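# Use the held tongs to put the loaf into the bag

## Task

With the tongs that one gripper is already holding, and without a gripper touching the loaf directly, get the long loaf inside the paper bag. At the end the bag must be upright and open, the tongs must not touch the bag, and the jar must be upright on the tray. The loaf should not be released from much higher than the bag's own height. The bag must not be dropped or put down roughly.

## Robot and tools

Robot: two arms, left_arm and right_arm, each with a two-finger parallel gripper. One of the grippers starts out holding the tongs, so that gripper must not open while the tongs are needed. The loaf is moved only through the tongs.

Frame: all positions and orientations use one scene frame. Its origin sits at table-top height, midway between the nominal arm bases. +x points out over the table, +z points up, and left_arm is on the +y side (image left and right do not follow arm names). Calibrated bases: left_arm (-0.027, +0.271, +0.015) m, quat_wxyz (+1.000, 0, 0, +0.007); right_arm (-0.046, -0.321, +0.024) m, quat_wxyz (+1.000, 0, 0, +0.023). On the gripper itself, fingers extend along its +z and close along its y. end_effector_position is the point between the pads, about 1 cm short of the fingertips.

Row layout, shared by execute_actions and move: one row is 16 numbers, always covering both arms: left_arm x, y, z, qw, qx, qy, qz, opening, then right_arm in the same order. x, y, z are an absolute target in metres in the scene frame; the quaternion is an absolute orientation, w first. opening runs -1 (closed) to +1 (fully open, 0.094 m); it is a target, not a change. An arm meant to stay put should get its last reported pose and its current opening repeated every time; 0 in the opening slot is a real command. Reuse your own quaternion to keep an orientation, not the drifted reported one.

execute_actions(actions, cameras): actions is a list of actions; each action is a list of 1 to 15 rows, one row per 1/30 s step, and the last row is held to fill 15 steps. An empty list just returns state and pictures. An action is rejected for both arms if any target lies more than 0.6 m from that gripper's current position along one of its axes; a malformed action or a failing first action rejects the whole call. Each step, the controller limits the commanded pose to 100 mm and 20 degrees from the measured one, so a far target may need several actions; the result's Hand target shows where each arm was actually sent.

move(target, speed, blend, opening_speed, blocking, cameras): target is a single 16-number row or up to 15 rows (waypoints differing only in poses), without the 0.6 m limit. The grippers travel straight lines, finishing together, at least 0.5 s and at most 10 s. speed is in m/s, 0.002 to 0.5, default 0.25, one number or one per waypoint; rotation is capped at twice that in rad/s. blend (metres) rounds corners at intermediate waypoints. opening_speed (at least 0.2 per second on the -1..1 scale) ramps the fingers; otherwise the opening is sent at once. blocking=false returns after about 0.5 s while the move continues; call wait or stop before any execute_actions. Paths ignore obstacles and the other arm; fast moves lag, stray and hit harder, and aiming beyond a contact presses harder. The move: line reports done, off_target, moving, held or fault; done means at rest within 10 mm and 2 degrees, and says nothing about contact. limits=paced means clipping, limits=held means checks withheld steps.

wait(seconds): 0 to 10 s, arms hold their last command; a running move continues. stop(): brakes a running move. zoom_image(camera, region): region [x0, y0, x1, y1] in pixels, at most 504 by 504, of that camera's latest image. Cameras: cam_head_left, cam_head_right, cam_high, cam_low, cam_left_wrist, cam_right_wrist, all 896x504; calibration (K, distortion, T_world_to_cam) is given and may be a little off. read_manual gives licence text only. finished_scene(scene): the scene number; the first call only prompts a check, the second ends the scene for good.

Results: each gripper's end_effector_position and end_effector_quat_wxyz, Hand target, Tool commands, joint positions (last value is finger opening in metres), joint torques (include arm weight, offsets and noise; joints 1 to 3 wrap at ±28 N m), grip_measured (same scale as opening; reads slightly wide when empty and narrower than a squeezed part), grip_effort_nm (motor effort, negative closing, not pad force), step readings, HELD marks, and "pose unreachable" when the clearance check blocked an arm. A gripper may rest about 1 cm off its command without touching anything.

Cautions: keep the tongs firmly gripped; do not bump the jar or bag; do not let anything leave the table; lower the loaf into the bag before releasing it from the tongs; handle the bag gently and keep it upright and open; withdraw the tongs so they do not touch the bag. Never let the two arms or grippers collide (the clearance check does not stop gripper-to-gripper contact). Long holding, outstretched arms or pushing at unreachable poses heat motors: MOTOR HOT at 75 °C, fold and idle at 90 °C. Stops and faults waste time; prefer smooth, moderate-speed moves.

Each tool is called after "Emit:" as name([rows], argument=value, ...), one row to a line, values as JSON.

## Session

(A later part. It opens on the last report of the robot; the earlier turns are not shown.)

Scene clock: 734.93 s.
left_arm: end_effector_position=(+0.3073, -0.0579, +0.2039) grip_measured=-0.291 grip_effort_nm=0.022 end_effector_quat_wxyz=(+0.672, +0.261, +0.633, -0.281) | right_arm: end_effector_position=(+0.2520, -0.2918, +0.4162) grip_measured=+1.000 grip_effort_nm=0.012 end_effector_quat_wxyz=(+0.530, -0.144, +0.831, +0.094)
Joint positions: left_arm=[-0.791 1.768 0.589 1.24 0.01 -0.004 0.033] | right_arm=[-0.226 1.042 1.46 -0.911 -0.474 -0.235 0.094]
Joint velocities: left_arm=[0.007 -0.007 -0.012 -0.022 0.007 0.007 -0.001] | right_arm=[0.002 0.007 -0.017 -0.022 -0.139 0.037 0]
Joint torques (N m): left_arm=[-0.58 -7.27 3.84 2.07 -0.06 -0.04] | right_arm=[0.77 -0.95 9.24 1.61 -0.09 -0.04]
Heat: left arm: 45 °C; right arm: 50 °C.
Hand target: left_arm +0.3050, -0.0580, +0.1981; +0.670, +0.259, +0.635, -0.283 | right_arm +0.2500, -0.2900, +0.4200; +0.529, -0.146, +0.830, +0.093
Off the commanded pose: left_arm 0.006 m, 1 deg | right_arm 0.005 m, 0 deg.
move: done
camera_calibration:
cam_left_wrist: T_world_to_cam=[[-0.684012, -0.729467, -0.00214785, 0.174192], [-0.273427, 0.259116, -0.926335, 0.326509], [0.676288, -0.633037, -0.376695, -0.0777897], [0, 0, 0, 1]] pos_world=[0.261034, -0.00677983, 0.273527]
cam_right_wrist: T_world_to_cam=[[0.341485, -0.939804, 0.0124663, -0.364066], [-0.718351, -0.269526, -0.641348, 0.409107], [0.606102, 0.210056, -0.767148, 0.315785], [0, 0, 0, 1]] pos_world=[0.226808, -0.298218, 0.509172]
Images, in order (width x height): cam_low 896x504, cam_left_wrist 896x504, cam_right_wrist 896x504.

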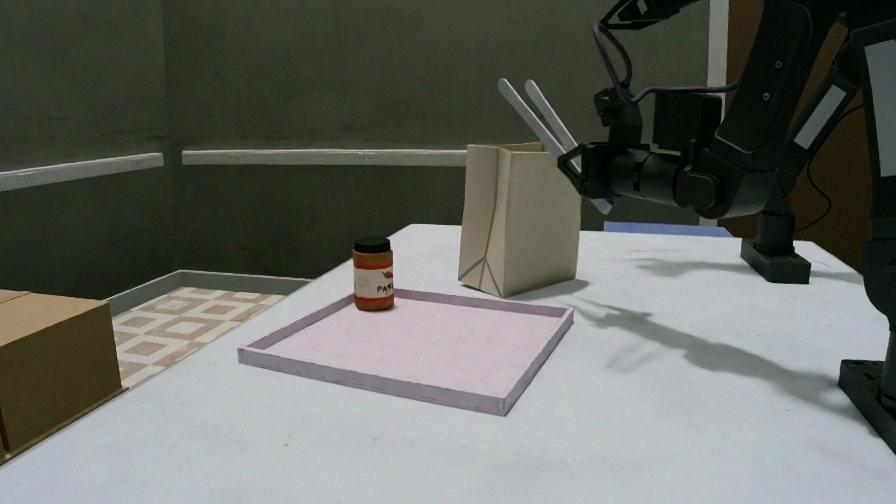

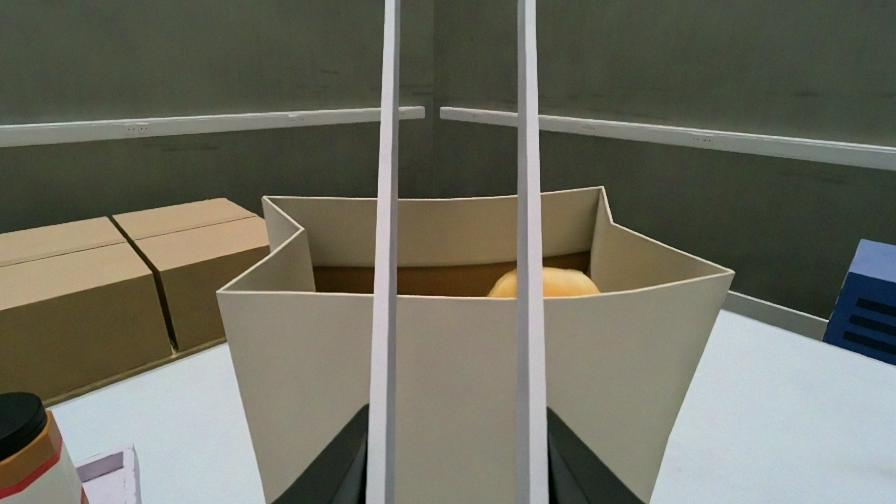

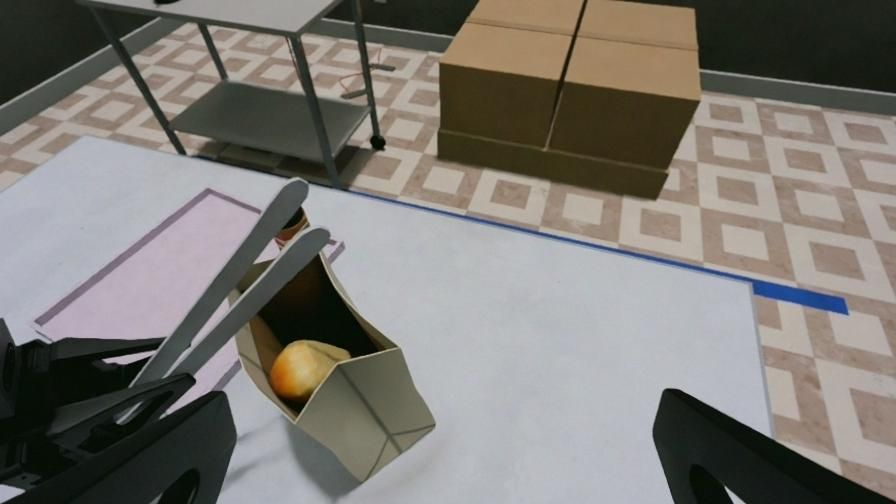

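Emit:
wait(seconds=0.5, cameras=["cam_left_wrist","cam_right_wrist","cam_low","cam_high"])

Emit:
zoom_image(camera="cam_right_wrist", region=[100, 150, 500, 500])

Emit:
zoom_image(camera="cam_low", region=[420, 60, 670, 320])

Scene clock: 740.67 s.
left_arm: end_effector_position=(+0.3073, -0.0579, +0.2042) grip_measured=-0.291 grip_effort_nm=0.027 end_effector_quat_wxyz=(+0.673, +0.261, +0.633, -0.281) | right_arm: end_effector_position=(+0.2520, -0.2918, +0.4162) grip_measured=+1.000 grip_effort_nm=0.002 end_effector_quat_wxyz=(+0.530, -0.144, +0.831, +0.094)
Joint positions: left_arm=[-0.791 1.768 0.589 1.242 0.01 -0.004 0.033] | right_arm=[-0.226 1.042 1.46 -0.911 -0.474 -0.235 0.094]
Joint velocities: left_arm=[-0.012 0.002 -0.017 0.007 -0.022 -0.051 0] | right_arm=[-0.012 0.002 0.007 0.022 -0.051 0.037 0]
Joint torques (N m): left_arm=[-0.47 -7.27 3.85 2.08 -0.09 -0.06] | right_arm=[0.79 -0.94 9.25 1.61 -0.08 -0.04]
Heat: left arm: 44 °C; right arm: 50 °C.
Hand target: left_arm +0.3050, -0.0580, +0.1981; +0.670, +0.259, +0.635, -0.283 | right_arm +0.2500, -0.2900, +0.4200; +0.529, -0.146, +0.830, +0.093
Tool commands: left_gripper/opening=-0.29 right_gripper/opening=+1.0
Off the commanded pose: left_arm 0.007 m, 1 deg | right_arm 0.005 m, 0 deg.
wait: 0.50 s; at rest from the start
camera_calibration:
cam_left_wrist: T_world_to_cam=[[-0.68401, -0.729469, -0.00212088, 0.174187], [-0.272671, 0.258373, -0.926765, 0.326577], [0.676595, -0.633339, -0.375635, -0.0779947], [0, 0, 0, 1]] pos_world=[0.260965, -0.00671174, 0.273733]
cam_right_wrist: T_world_to_cam=[[0.341485, -0.939804, 0.0124663, -0.364066], [-0.718351, -0.269526, -0.641348, 0.409107], [0.606102, 0.210056, -0.767148, 0.315785], [0, 0, 0, 1]] pos_world=[0.226808, -0.298218, 0.509172]
Images, in order (width x height): cam_high 896x504, cam_low 896x504, cam_left_wrist 896x504, cam_right_wrist 896x504.

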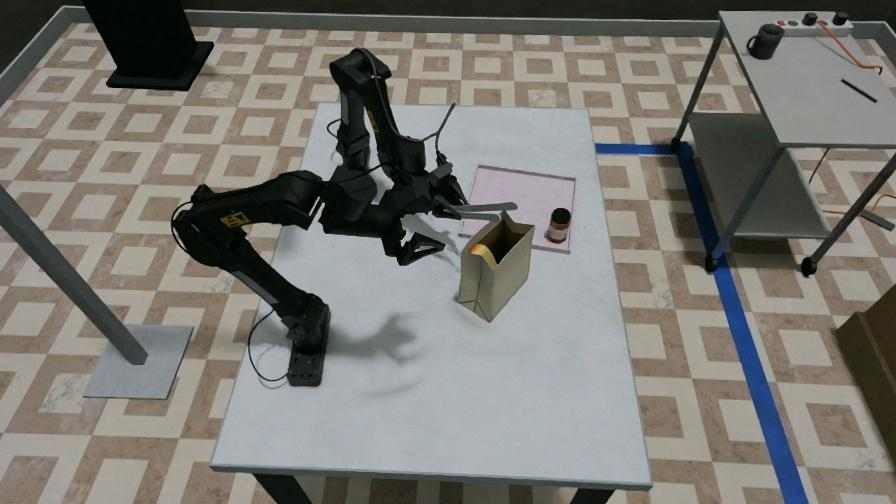

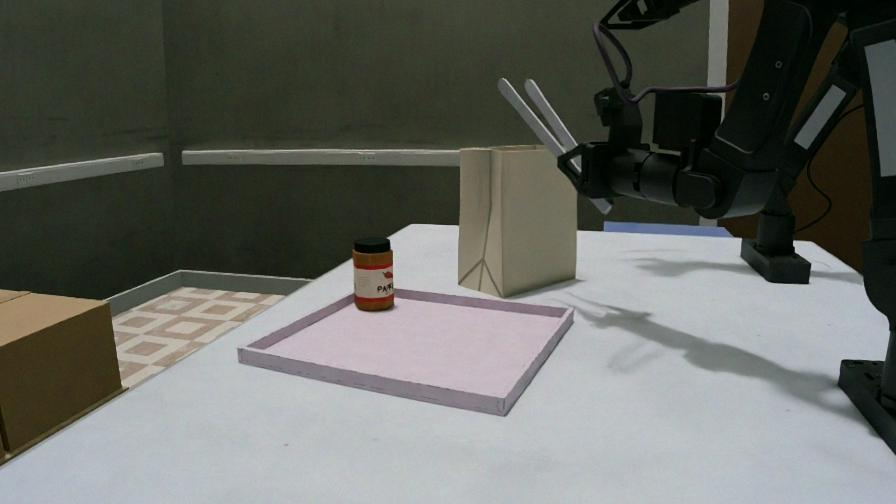

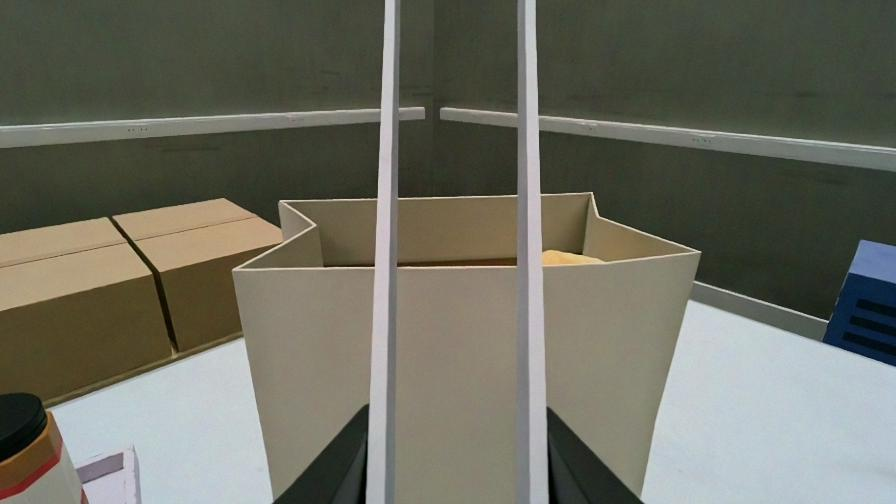

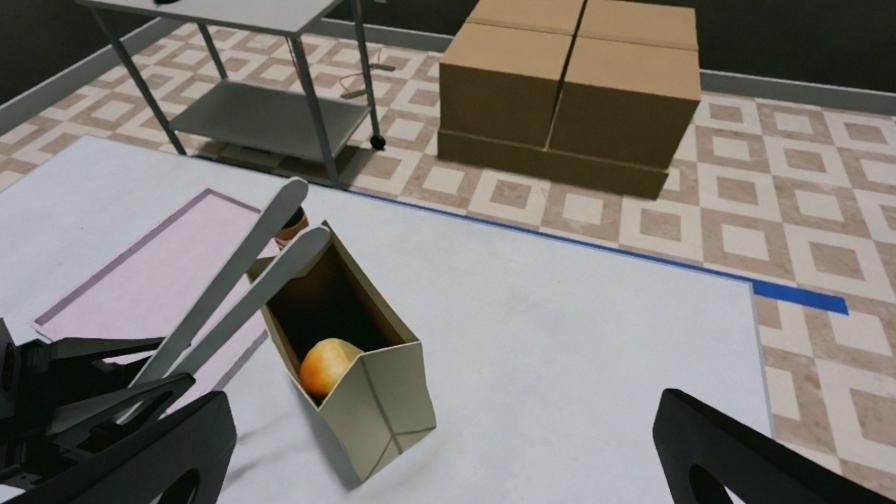

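Scaled by 1.260.

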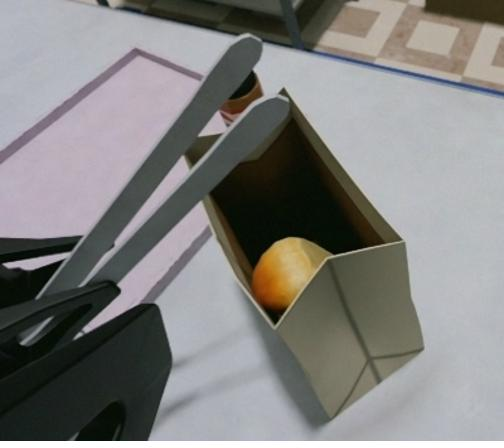

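Scaled by 1.938.

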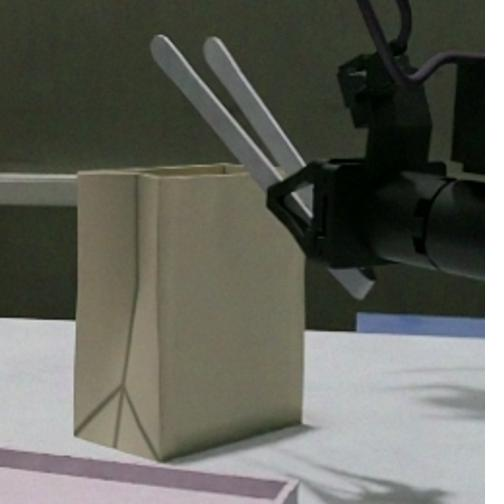

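Emit:
move(target=[0.303, -0.056, 0.29, 0.6701, 0.2590, 0.6354, -0.2836, -0.2865, 0.25, -0.29, 0.42, 0.5291, -0.1464, 0.8306, 0.0933, 1.0], speed=0.12, cameras=["cam_left_wrist","cam_right_wrist","cam_low"])

Scene clock: 748.70 s.
left_arm: end_effector_position=(+0.3034, -0.0541, +0.2659) grip_measured=-0.288 grip_effort_nm=0.042 end_effector_quat_wxyz=(+0.655, +0.268, +0.651, -0.274) | right_arm: end_effector_position=(+0.2520, -0.2918, +0.4162) grip_measured=+1.000 grip_effort_nm=0.012 end_effector_quat_wxyz=(+0.530, -0.144, +0.831, +0.094)
Joint positions: left_arm=[-0.791 1.496 0.703 0.8 0.01 -0.005 0.033] | right_arm=[-0.226 1.042 1.46 -0.911 -0.474 -0.235 0.094]
Joint velocities: left_arm=[-0.012 -0.007 -0.002 -0.051 0.007 0.022 -0.001] | right_arm=[-0.002 -0.007 -0.012 0.007 0.007 0.037 0]
Joint torques (N m): left_arm=[-0.55 -10 8.17 1.85 -0.06 -0.07] | right_arm=[0.77 -0.95 9.25 1.61 -0.09 -0.03]
Heat: left arm: 44 °C; right arm: 50 °C.
Hand target: left_arm +0.3019, -0.0549, +0.2903; +0.670, +0.259, +0.635, -0.284 | right_arm +0.2500, -0.2900, +0.4200; +0.529, -0.146, +0.830, +0.093
Off the commanded pose: left_arm 0.024 m, 3 deg | right_arm 0.005 m, 0 deg.
move: off_target (left_arm)
camera_calibration:
cam_left_wrist: T_world_to_cam=[[-0.683845, -0.729621, -0.00304549, 0.174702], [-0.309404, 0.293767, -0.904417, 0.388783], [0.660776, -0.617539, -0.426639, -0.0305841], [0, 0, 0, 1]] pos_world=[0.259969, -0.00563271, 0.339105]
cam_right_wrist: T_world_to_cam=[[0.341485, -0.939804, 0.0124663, -0.364066], [-0.718351, -0.269526, -0.641348, 0.409107], [0.606102, 0.210056, -0.767148, 0.315785], [0, 0, 0, 1]] pos_world=[0.226808, -0.298218, 0.509172]
Images, in order (width x height): cam_low 896x504, cam_left_wrist 896x504, cam_right_wrist 896x504.

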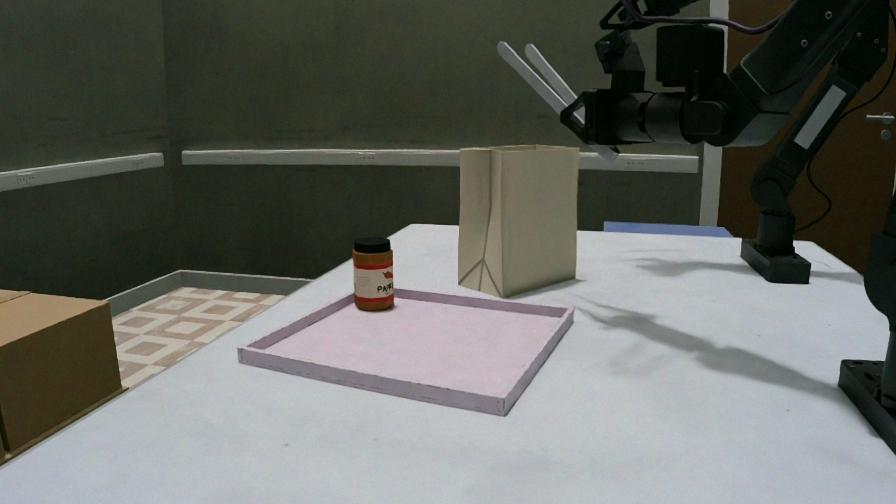

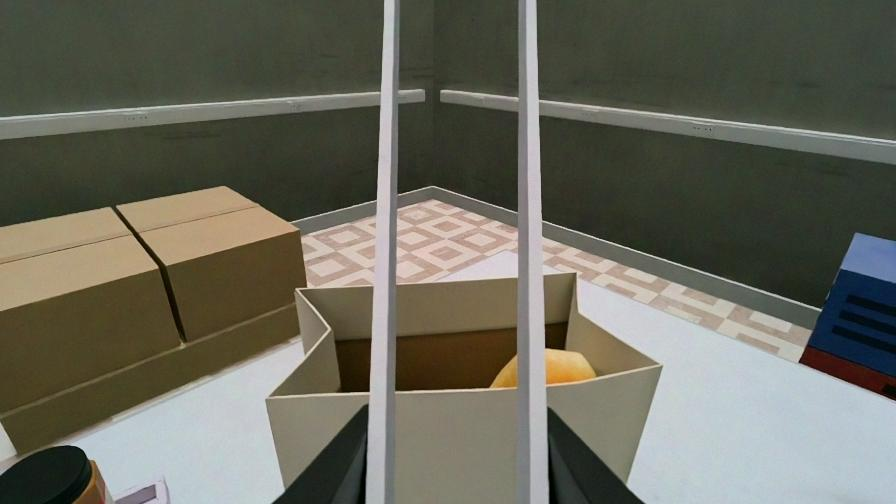

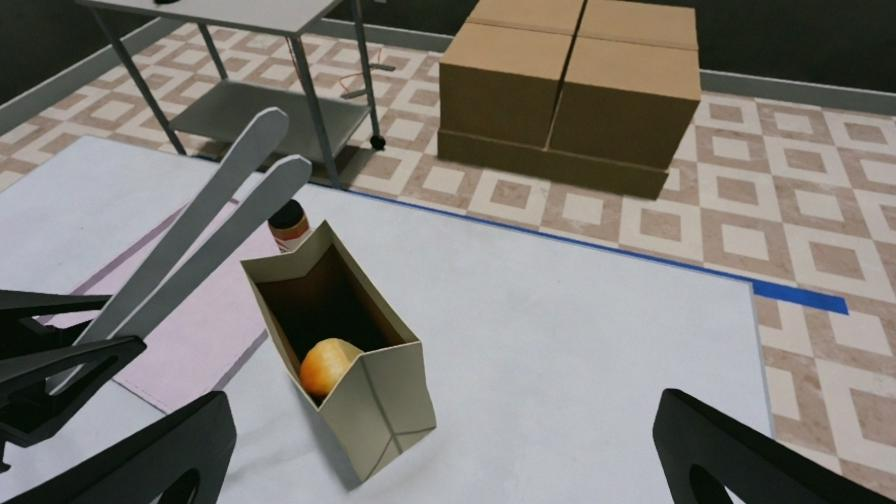

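Emit:
move([
  [0.30, 0.0, 0.29, 0.6943, 0.1339, 0.6943, -0.1339, -0.2865, 0.25, -0.29, 0.42, 0.5291, -0.1464, 0.8306, 0.0933, 1.0],
  [0.32, 0.22, 0.28, 0.7062, 0.0348, 0.7062, -0.0348, -0.2865, 0.25, -0.29, 0.42, 0.5291, -0.1464, 0.8306, 0.0933, 1.0],
  [0.335, 0.44, 0.12, 0.5600, -0.1773, 0.7998, 0.1241, -0.2865, 0.25, -0.29, 0.42, 0.5291, -0.1464, 0.8306, 0.0933, 1.0],
], speed=0.25, blend=0.04, cameras=["cam_left_wrist","cam_low","cam_high"])

Scene clock: 788.37 s.
left_arm: end_effector_position=(+0.3228, +0.4349, +0.1090) grip_measured=-0.288 grip_effort_nm=0.037 end_effector_quat_wxyz=(+0.544, -0.184, +0.810, +0.115) | right_arm: end_effector_position=(+0.2520, -0.2918, +0.4162) grip_measured=+1.000 grip_effort_nm=0.002 end_effector_quat_wxyz=(+0.530, -0.144, +0.831, +0.094)
Joint positions: left_arm=[0.424 1.466 0.361 0.715 0.006 -0.012 0.033] | right_arm=[-0.226 1.042 1.46 -0.911 -0.474 -0.235 0.094]
Joint velocities: left_arm=[-0.002 0.012 -0.017 0.037 -0.066 -0.022 0.002] | right_arm=[-0.007 -0.012 -0.007 -0.081 -0.022 -0.051 0]
Joint torques (N m): left_arm=[0.46 -4 7.08 2.04 -0.02 0.15] | right_arm=[0.77 -0.95 9.25 1.61 -0.08 -0.04]
Heat: left arm: 47 °C; right arm: 50 °C.
Hand target: left_arm +0.3315, +0.4404, +0.1196; +0.558, -0.179, +0.801, +0.122 | right_arm +0.2500, -0.2900, +0.4200; +0.529, -0.146, +0.830, +0.093
Off the commanded pose: left_arm 0.017 m, 2 deg | right_arm 0.005 m, 0 deg.
move: off_target (left_arm)
camera_calibration:
cam_left_wrist: T_world_to_cam=[[0.448296, -0.89386, -0.00663411, 0.250604], [-0.666865, -0.329491, -0.668376, 0.469999], [0.595249, 0.304055, -0.743794, -0.153458], [0, 0, 0, 1]] pos_world=[0.292427, 0.425525, 0.201657]
Images, in order (width x height): cam_high 896x504, cam_low 896x504, cam_left_wrist 896x504.

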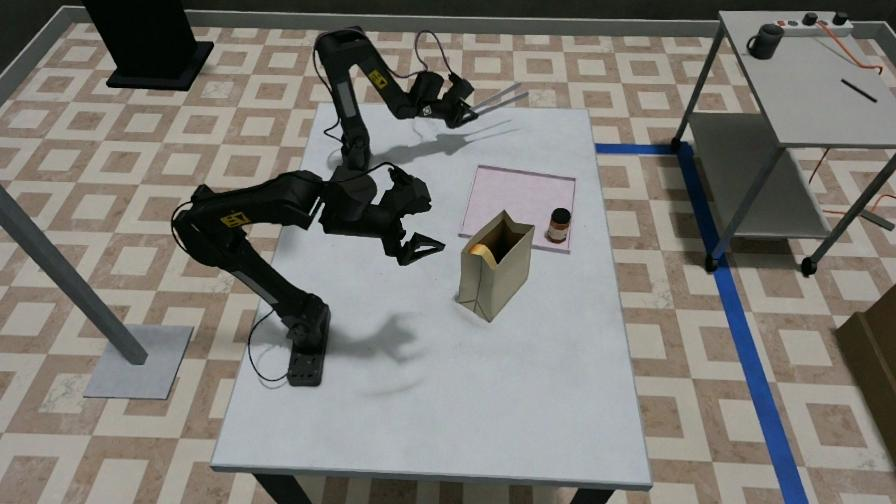

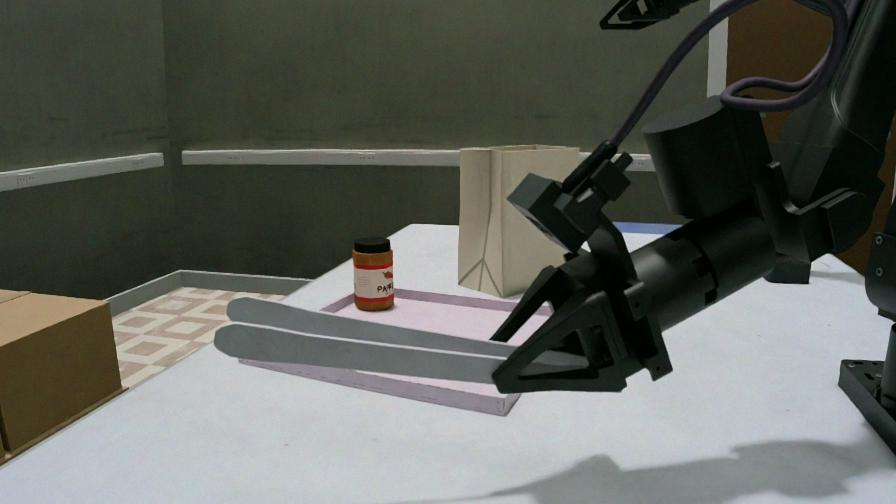

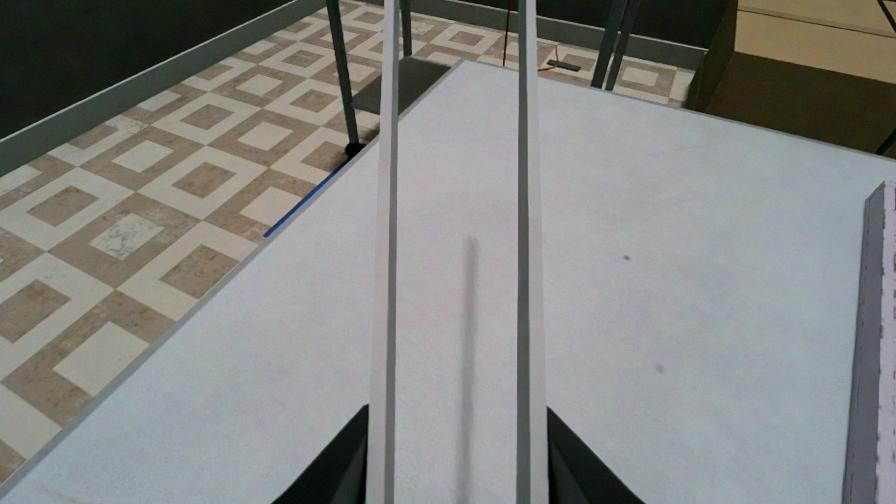

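Emit:
move(target=[0.335, 0.435, 0.045, 0.4379, -0.1934, 0.8726, 0.0971, -0.2865, 0.25, -0.29, 0.42, 0.5291, -0.1464, 0.8306, 0.0933, 1.0], speed=0.15, cameras=["cam_left_wrist","cam_low","cam_high"])

Scene clock: 799.87 s.
left_arm: end_effector_position=(+0.3274, +0.4327, +0.0430) grip_measured=-0.288 grip_effort_nm=0.037 end_effector_quat_wxyz=(+0.436, -0.194, +0.874, +0.095) | right_arm: end_effector_position=(+0.2520, -0.2918, +0.4162) grip_measured=+1.000 grip_effort_nm=0.012 end_effector_quat_wxyz=(+0.530, -0.144, +0.831, +0.094)
Joint positions: left_arm=[0.407 1.653 0.473 0.534 -0.009 -0.012 0.033] | right_arm=[-0.226 1.042 1.46 -0.911 -0.474 -0.235 0.094]
Joint velocities: left_arm=[0.007 -0.002 -0.007 0.007 -0.022 -0.007 0] | right_arm=[0.002 0.012 -0.027 0.037 0.022 0.007 0]
Joint torques (N m): left_arm=[-0.58 -5.48 6.72 1.58 -0.07 -0.01] | right_arm=[0.77 -0.95 9.25 1.61 -0.09 -0.03]
Heat: left arm: 45 °C; right arm: 50 °C.
Hand target: left_arm +0.3348, +0.4349, +0.0453; +0.438, -0.195, +0.872, +0.096 | right_arm +0.2500, -0.2900, +0.4200; +0.529, -0.146, +0.830, +0.093
Off the commanded pose: left_arm 0.008 m, 0 deg | right_arm 0.005 m, 0 deg.
move: done
camera_calibration:
cam_left_wrist: T_world_to_cam=[[0.441259, -0.897094, -0.0226371, 0.250514], [-0.801671, -0.382736, -0.459169, 0.486419], [0.403254, 0.22076, -0.888061, -0.0995346], [0, 0, 0, 1]] pos_world=[0.319545, 0.432878, 0.140627]
Images, in order (width x height): cam_high 896x504, cam_low 896x504, cam_left_wrist 896x504.

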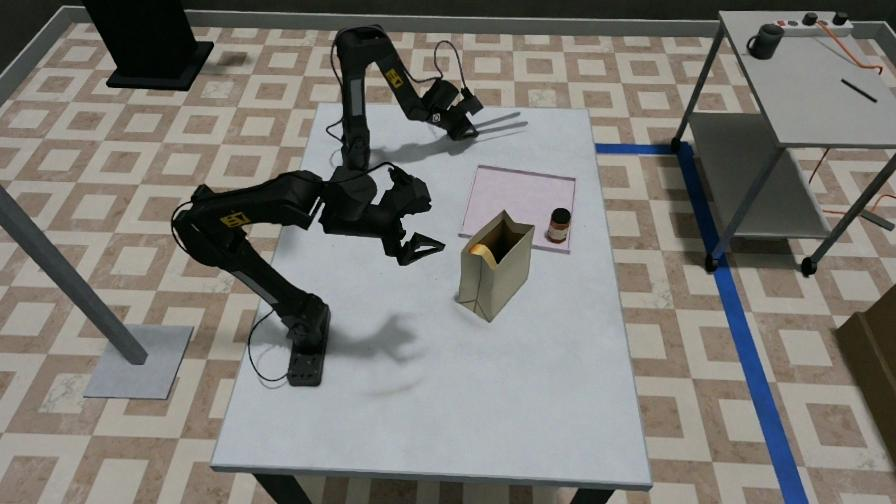

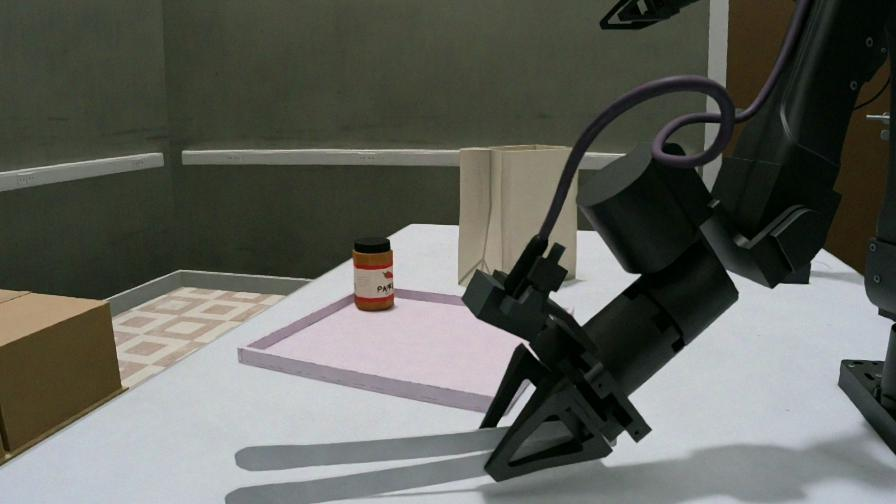

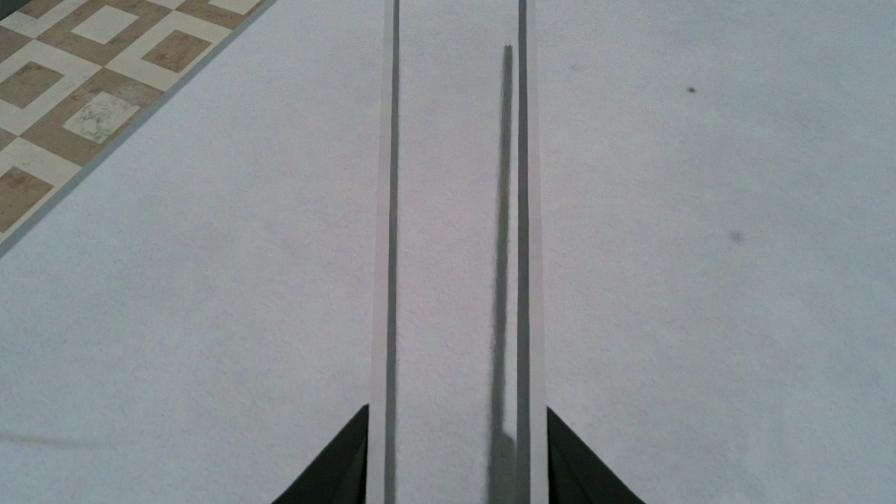

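Emit:
move(target=[0.335, 0.435, 0.023, 0.4379, -0.1934, 0.8726, 0.0971, -0.2865, 0.25, -0.29, 0.42, 0.5291, -0.1464, 0.8306, 0.0933, 1.0], speed=0.05, cameras=["cam_left_wrist","cam_low"])

Scene clock: 809.63 s.
left_arm: end_effector_position=(+0.3315, +0.4351, +0.0244) grip_measured=-0.288 grip_effort_nm=0.037 end_effector_quat_wxyz=(+0.434, -0.195, +0.874, +0.095) | right_arm: end_effector_position=(+0.2519, -0.2917, +0.4161) grip_measured=+1.000 grip_effort_nm=0.012 end_effector_quat_wxyz=(+0.529, -0.143, +0.831, +0.095)
Joint positions: left_arm=[0.407 1.757 0.473 0.634 -0.011 -0.012 0.033] | right_arm=[-0.226 1.042 1.46 -0.911 -0.474 -0.235 0.094]
Joint velocities: left_arm=[-0.012 -0.002 0.002 -0.007 -0.051 -0.007 0] | right_arm=[-0.022 -0.012 -0.002 0.022 0.007 -0.022 0]
Joint torques (N m): left_arm=[-0.59 -5.9 4.34 1.86 -0.1 0.05] | right_arm=[0.77 -0.96 9.25 1.61 -0.08 -0.03]
Heat: left arm: 44 °C; right arm: 50 °C.
Hand target: left_arm +0.3350, +0.4351, +0.0228; +0.438, -0.193, +0.873, +0.097 | right_arm +0.2500, -0.2900, +0.4199; +0.529, -0.146, +0.831, +0.093
Off the commanded pose: left_arm 0.004 m, 1 deg | right_arm 0.005 m, 0 deg.
move: done
camera_calibration:
cam_left_wrist: T_world_to_cam=[[0.44308, -0.896151, -0.0243737, 0.249427], [-0.80259, -0.384414, -0.456153, 0.483026], [0.399412, 0.221674, -0.889567, -0.117312], [0, 0, 0, 1]] pos_world=[0.324012, 0.435211, 0.122057]
Images, in order (width x height): cam_low 896x504, cam_left_wrist 896x504.

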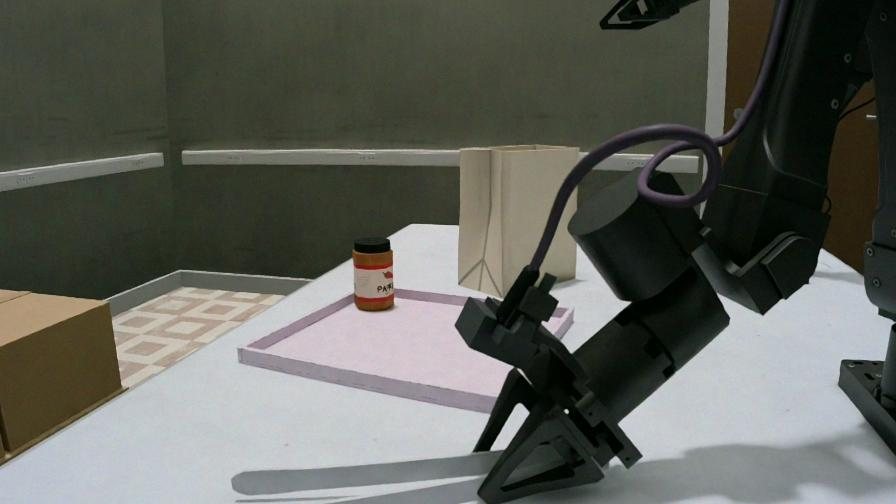

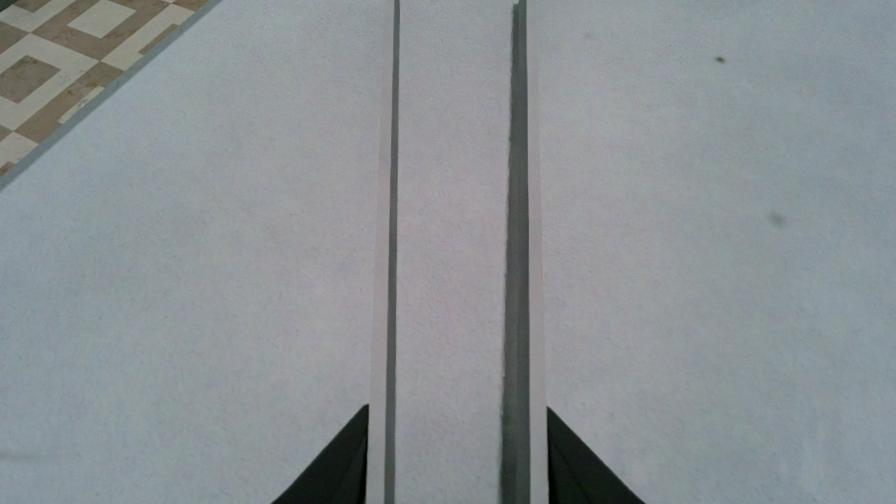

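Emit:
move(target=[0.335, 0.435, 0.016, 0.4379, -0.1934, 0.8726, 0.0971, -0.2865, 0.25, -0.29, 0.42, 0.5291, -0.1464, 0.8306, 0.0933, 1.0], speed=0.03, cameras=["cam_left_wrist","cam_low"])

Emit:
zoom_image(camera="cam_low", region=[200, 350, 650, 504])

Scene clock: 816.57 s.
left_arm: end_effector_position=(+0.3336, +0.4361, +0.0195) grip_measured=-0.288 grip_effort_nm=0.037 end_effector_quat_wxyz=(+0.437, -0.195, +0.873, +0.096) | right_arm: end_effector_position=(+0.2519, -0.2917, +0.4161) grip_measured=+1.000 grip_effort_nm=0.002 end_effector_quat_wxyz=(+0.529, -0.143, +0.831, +0.095)
Joint positions: left_arm=[0.407 1.792 0.473 0.675 -0.012 -0.012 0.033] | right_arm=[-0.226 1.042 1.46 -0.911 -0.474 -0.235 0.094]
Joint velocities: left_arm=[-0.022 0.007 -0.002 -0.007 0.007 -0.022 -0.001] | right_arm=[-0.017 0.012 -0.002 0.007 0.022 -0.11 0]
Joint torques (N m): left_arm=[-0.73 -6.08 3.78 1.84 -0.03 0] | right_arm=[0.77 -0.95 9.25 1.61 -0.08 -0.04]
Heat: left arm: 44 °C; right arm: 50 °C.
Hand target: left_arm +0.3350, +0.4350, +0.0159; +0.438, -0.193, +0.873, +0.097 | right_arm +0.2500, -0.2900, +0.4200; +0.529, -0.146, +0.830, +0.093
Off the commanded pose: left_arm 0.004 m, 0 deg | right_arm 0.005 m, 0 deg.
move: done
camera_calibration:
cam_left_wrist: T_world_to_cam=[[0.443486, -0.89595, -0.0243689, 0.249066], [-0.79996, -0.383417, -0.46158, 0.481579], [0.404209, 0.224198, -0.886764, -0.125465], [0, 0, 0, 1]] pos_world=[0.325501, 0.435925, 0.117098]
Images, in order (width x height): cam_low 896x504, cam_left_wrist 896x504.

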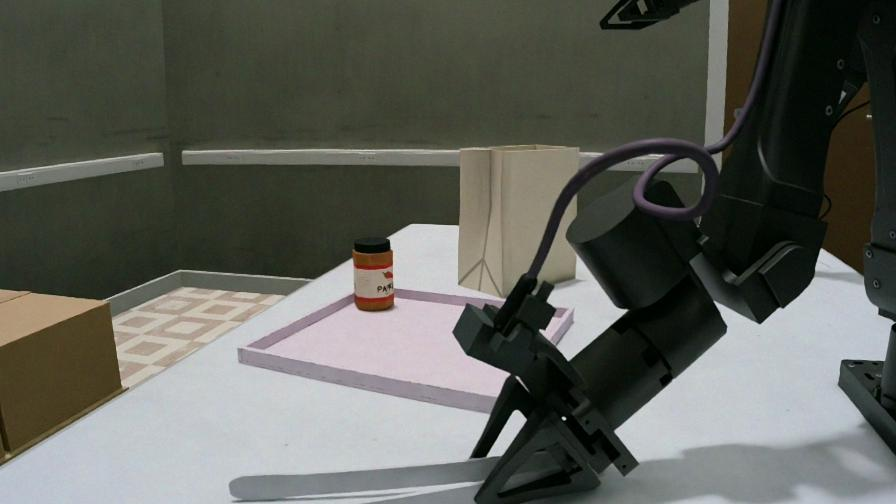

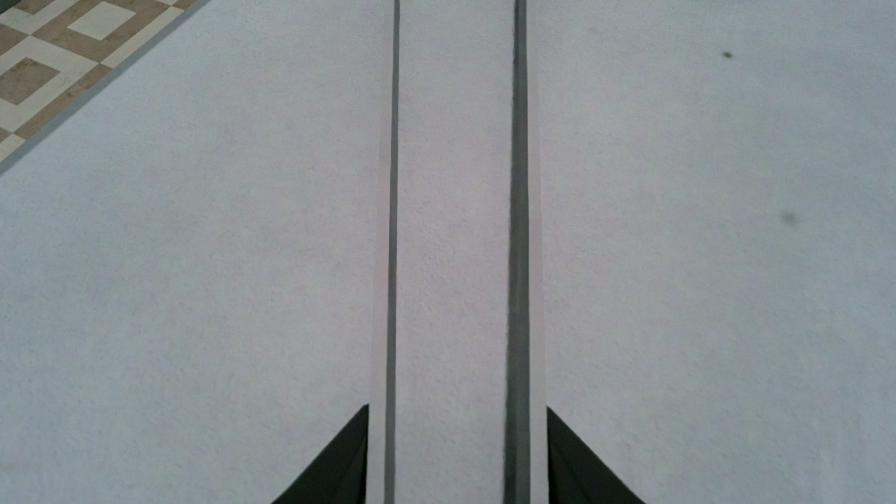

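Scaled by 1.120.

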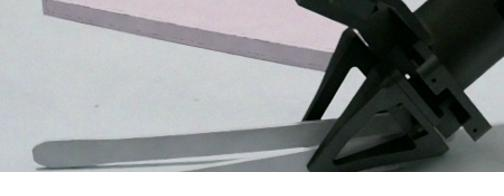

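Emit:
move(target=[0.336, 0.435, 0.011, 0.4379, -0.1934, 0.8726, 0.0971, -0.2865, 0.25, -0.29, 0.42, 0.5291, -0.1464, 0.8306, 0.0933, 1.0], speed=0.02, cameras=["cam_left_wrist","cam_low"])

Emit:
zoom_image(camera="cam_low", region=[200, 350, 650, 504])

Scene clock: 827.17 s.
left_arm: end_effector_position=(+0.3361, +0.4365, +0.0173) grip_measured=-0.288 grip_effort_nm=0.037 end_effector_quat_wxyz=(+0.442, -0.193, +0.871, +0.097) | right_arm: end_effector_position=(+0.2519, -0.2917, +0.4161) grip_measured=+1.000 grip_effort_nm=0.002 end_effector_quat_wxyz=(+0.529, -0.143, +0.831, +0.095)
Joint positions: left_arm=[0.405 1.817 0.473 0.712 -0.013 -0.012 0.033] | right_arm=[-0.226 1.042 1.46 -0.911 -0.474 -0.235 0.094]
Joint velocities: left_arm=[0.002 0.002 0.002 0.022 0.007 -0.022 0.001] | right_arm=[-0.012 -0.012 -0.002 -0.051 -0.022 0.007 0]
Joint torques (N m): left_arm=[-0.47 -5.81 3.66 1.79 -0.09 0.02] | right_arm=[0.79 -0.95 9.24 1.61 -0.08 -0.04]
Heat: left arm: 43 °C; right arm: 50 °C.
Hand target: left_arm +0.3359, +0.4350, +0.0110; +0.438, -0.193, +0.873, +0.097 | right_arm +0.2500, -0.2900, +0.4200; +0.529, -0.146, +0.830, +0.093
Off the commanded pose: left_arm 0.006 m, 1 deg | right_arm 0.005 m, 0 deg.
move: done
camera_calibration:
cam_left_wrist: T_world_to_cam=[[0.442782, -0.896286, -0.0248256, 0.248666], [-0.795661, -0.380006, -0.471719, 0.480044], [0.413361, 0.228621, -0.881399, -0.133643], [0, 0, 0, 1]] pos_world=[0.32709, 0.435849, 0.114826]
Images, in order (width x height): cam_low 896x504, cam_left_wrist 896x504.

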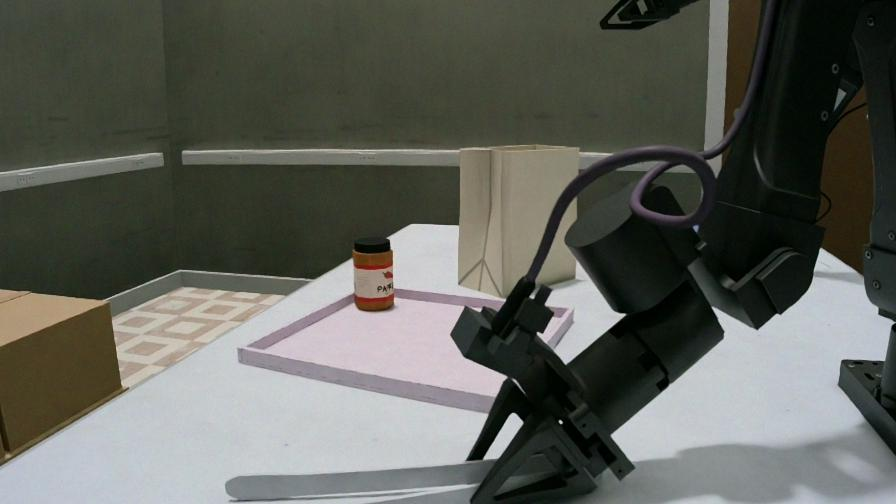

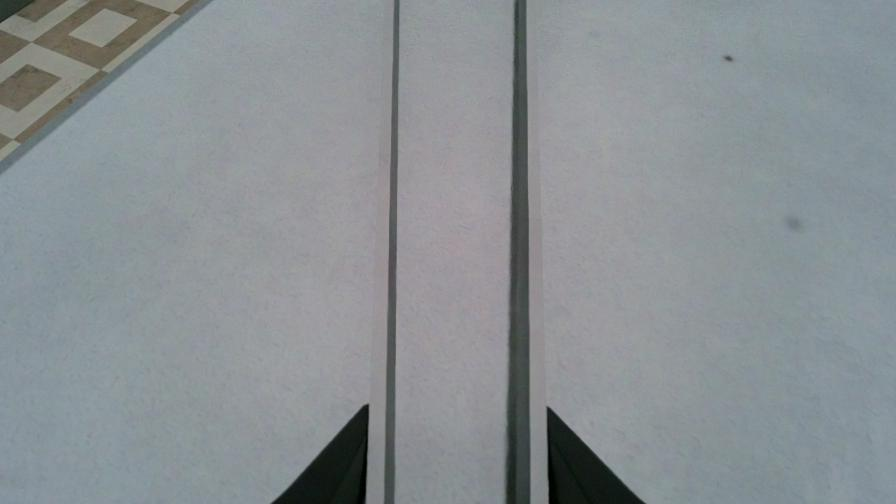

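Scaled by 1.120.

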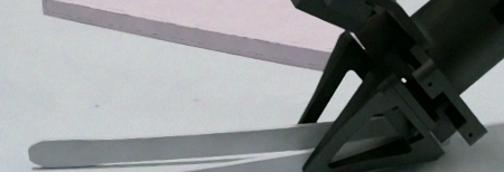

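Emit:
move(target=[0.336, 0.435, 0.013, 0.4379, -0.1934, 0.8726, 0.0971, 0.6, 0.25, -0.29, 0.42, 0.5291, -0.1464, 0.8306, 0.0933, 1.0], speed=0.03, opening_speed=0.4, cameras=["cam_left_wrist","cam_low"])

Scene clock: 835.33 s.
left_arm: end_effector_position=(+0.3361, +0.4369, +0.0173) grip_measured=+0.598 grip_effort_nm=0.090 end_effector_quat_wxyz=(+0.442, -0.194, +0.870, +0.098) | right_arm: end_effector_position=(+0.2519, -0.2917, +0.4161) grip_measured=+1.000 grip_effort_nm=0.002 end_effector_quat_wxyz=(+0.529, -0.143, +0.831, +0.095)
Joint positions: left_arm=[0.405 1.817 0.473 0.712 -0.015 -0.012 0.075] | right_arm=[-0.226 1.042 1.46 -0.911 -0.474 -0.235 0.094]
Joint velocities: left_arm=[0.007 -0.022 -0.007 0.007 -0.051 -0.037 0] | right_arm=[-0.012 0.002 0.002 -0.007 -0.095 -0.022 0]
Joint torques (N m): left_arm=[-0.58 -6.97 3.82 1.71 -0.04 0] | right_arm=[0.79 -0.95 9.25 1.61 -0.08 -0.04]
Heat: left arm: 44 °C; right arm: 50 °C.
Hand target: left_arm +0.3360, +0.4350, +0.0131; +0.438, -0.193, +0.873, +0.097 | right_arm +0.2500, -0.2900, +0.4200; +0.529, -0.146, +0.830, +0.093
Off the commanded pose: left_arm 0.005 m, 1 deg | right_arm 0.005 m, 0 deg.
move: done
camera_calibration:
cam_left_wrist: T_world_to_cam=[[0.444158, -0.895573, -0.0259347, 0.248251], [-0.795127, -0.380672, -0.472082, 0.480253], [0.412911, 0.230301, -0.881173, -0.134198], [0, 0, 0, 1]] pos_world=[0.327011, 0.436051, 0.114905]
Images, in order (width x height): cam_low 896x504, cam_left_wrist 896x504.

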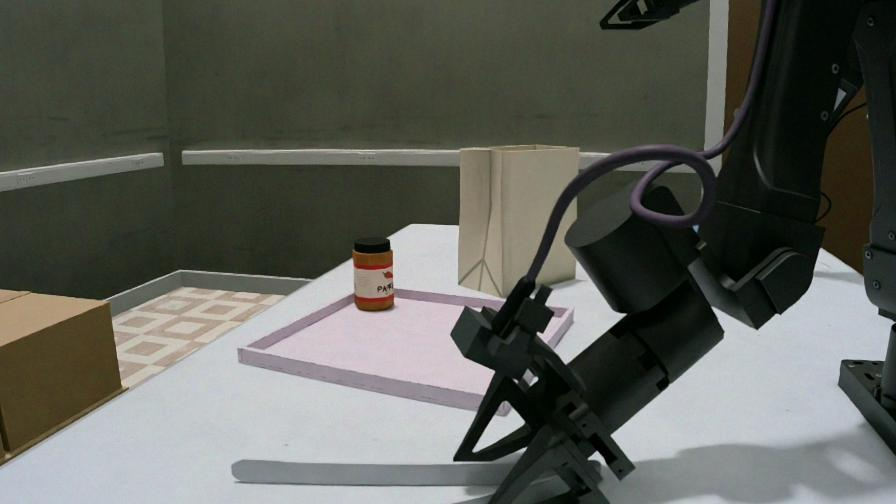

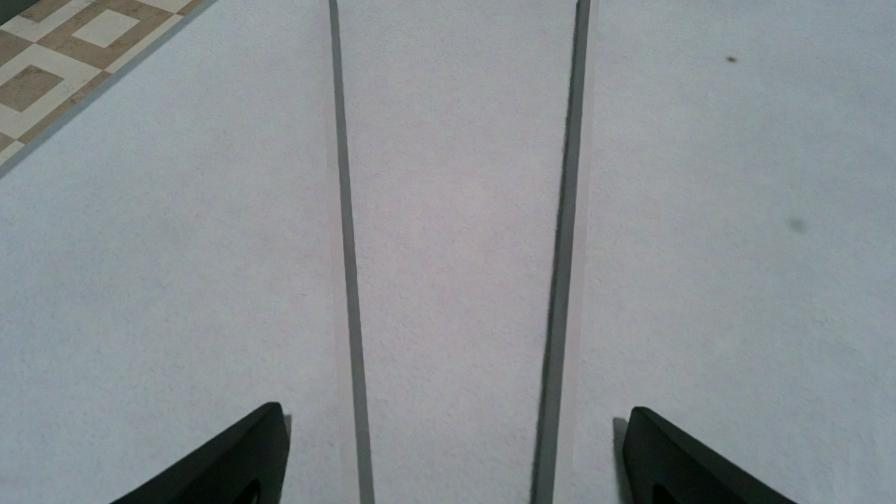

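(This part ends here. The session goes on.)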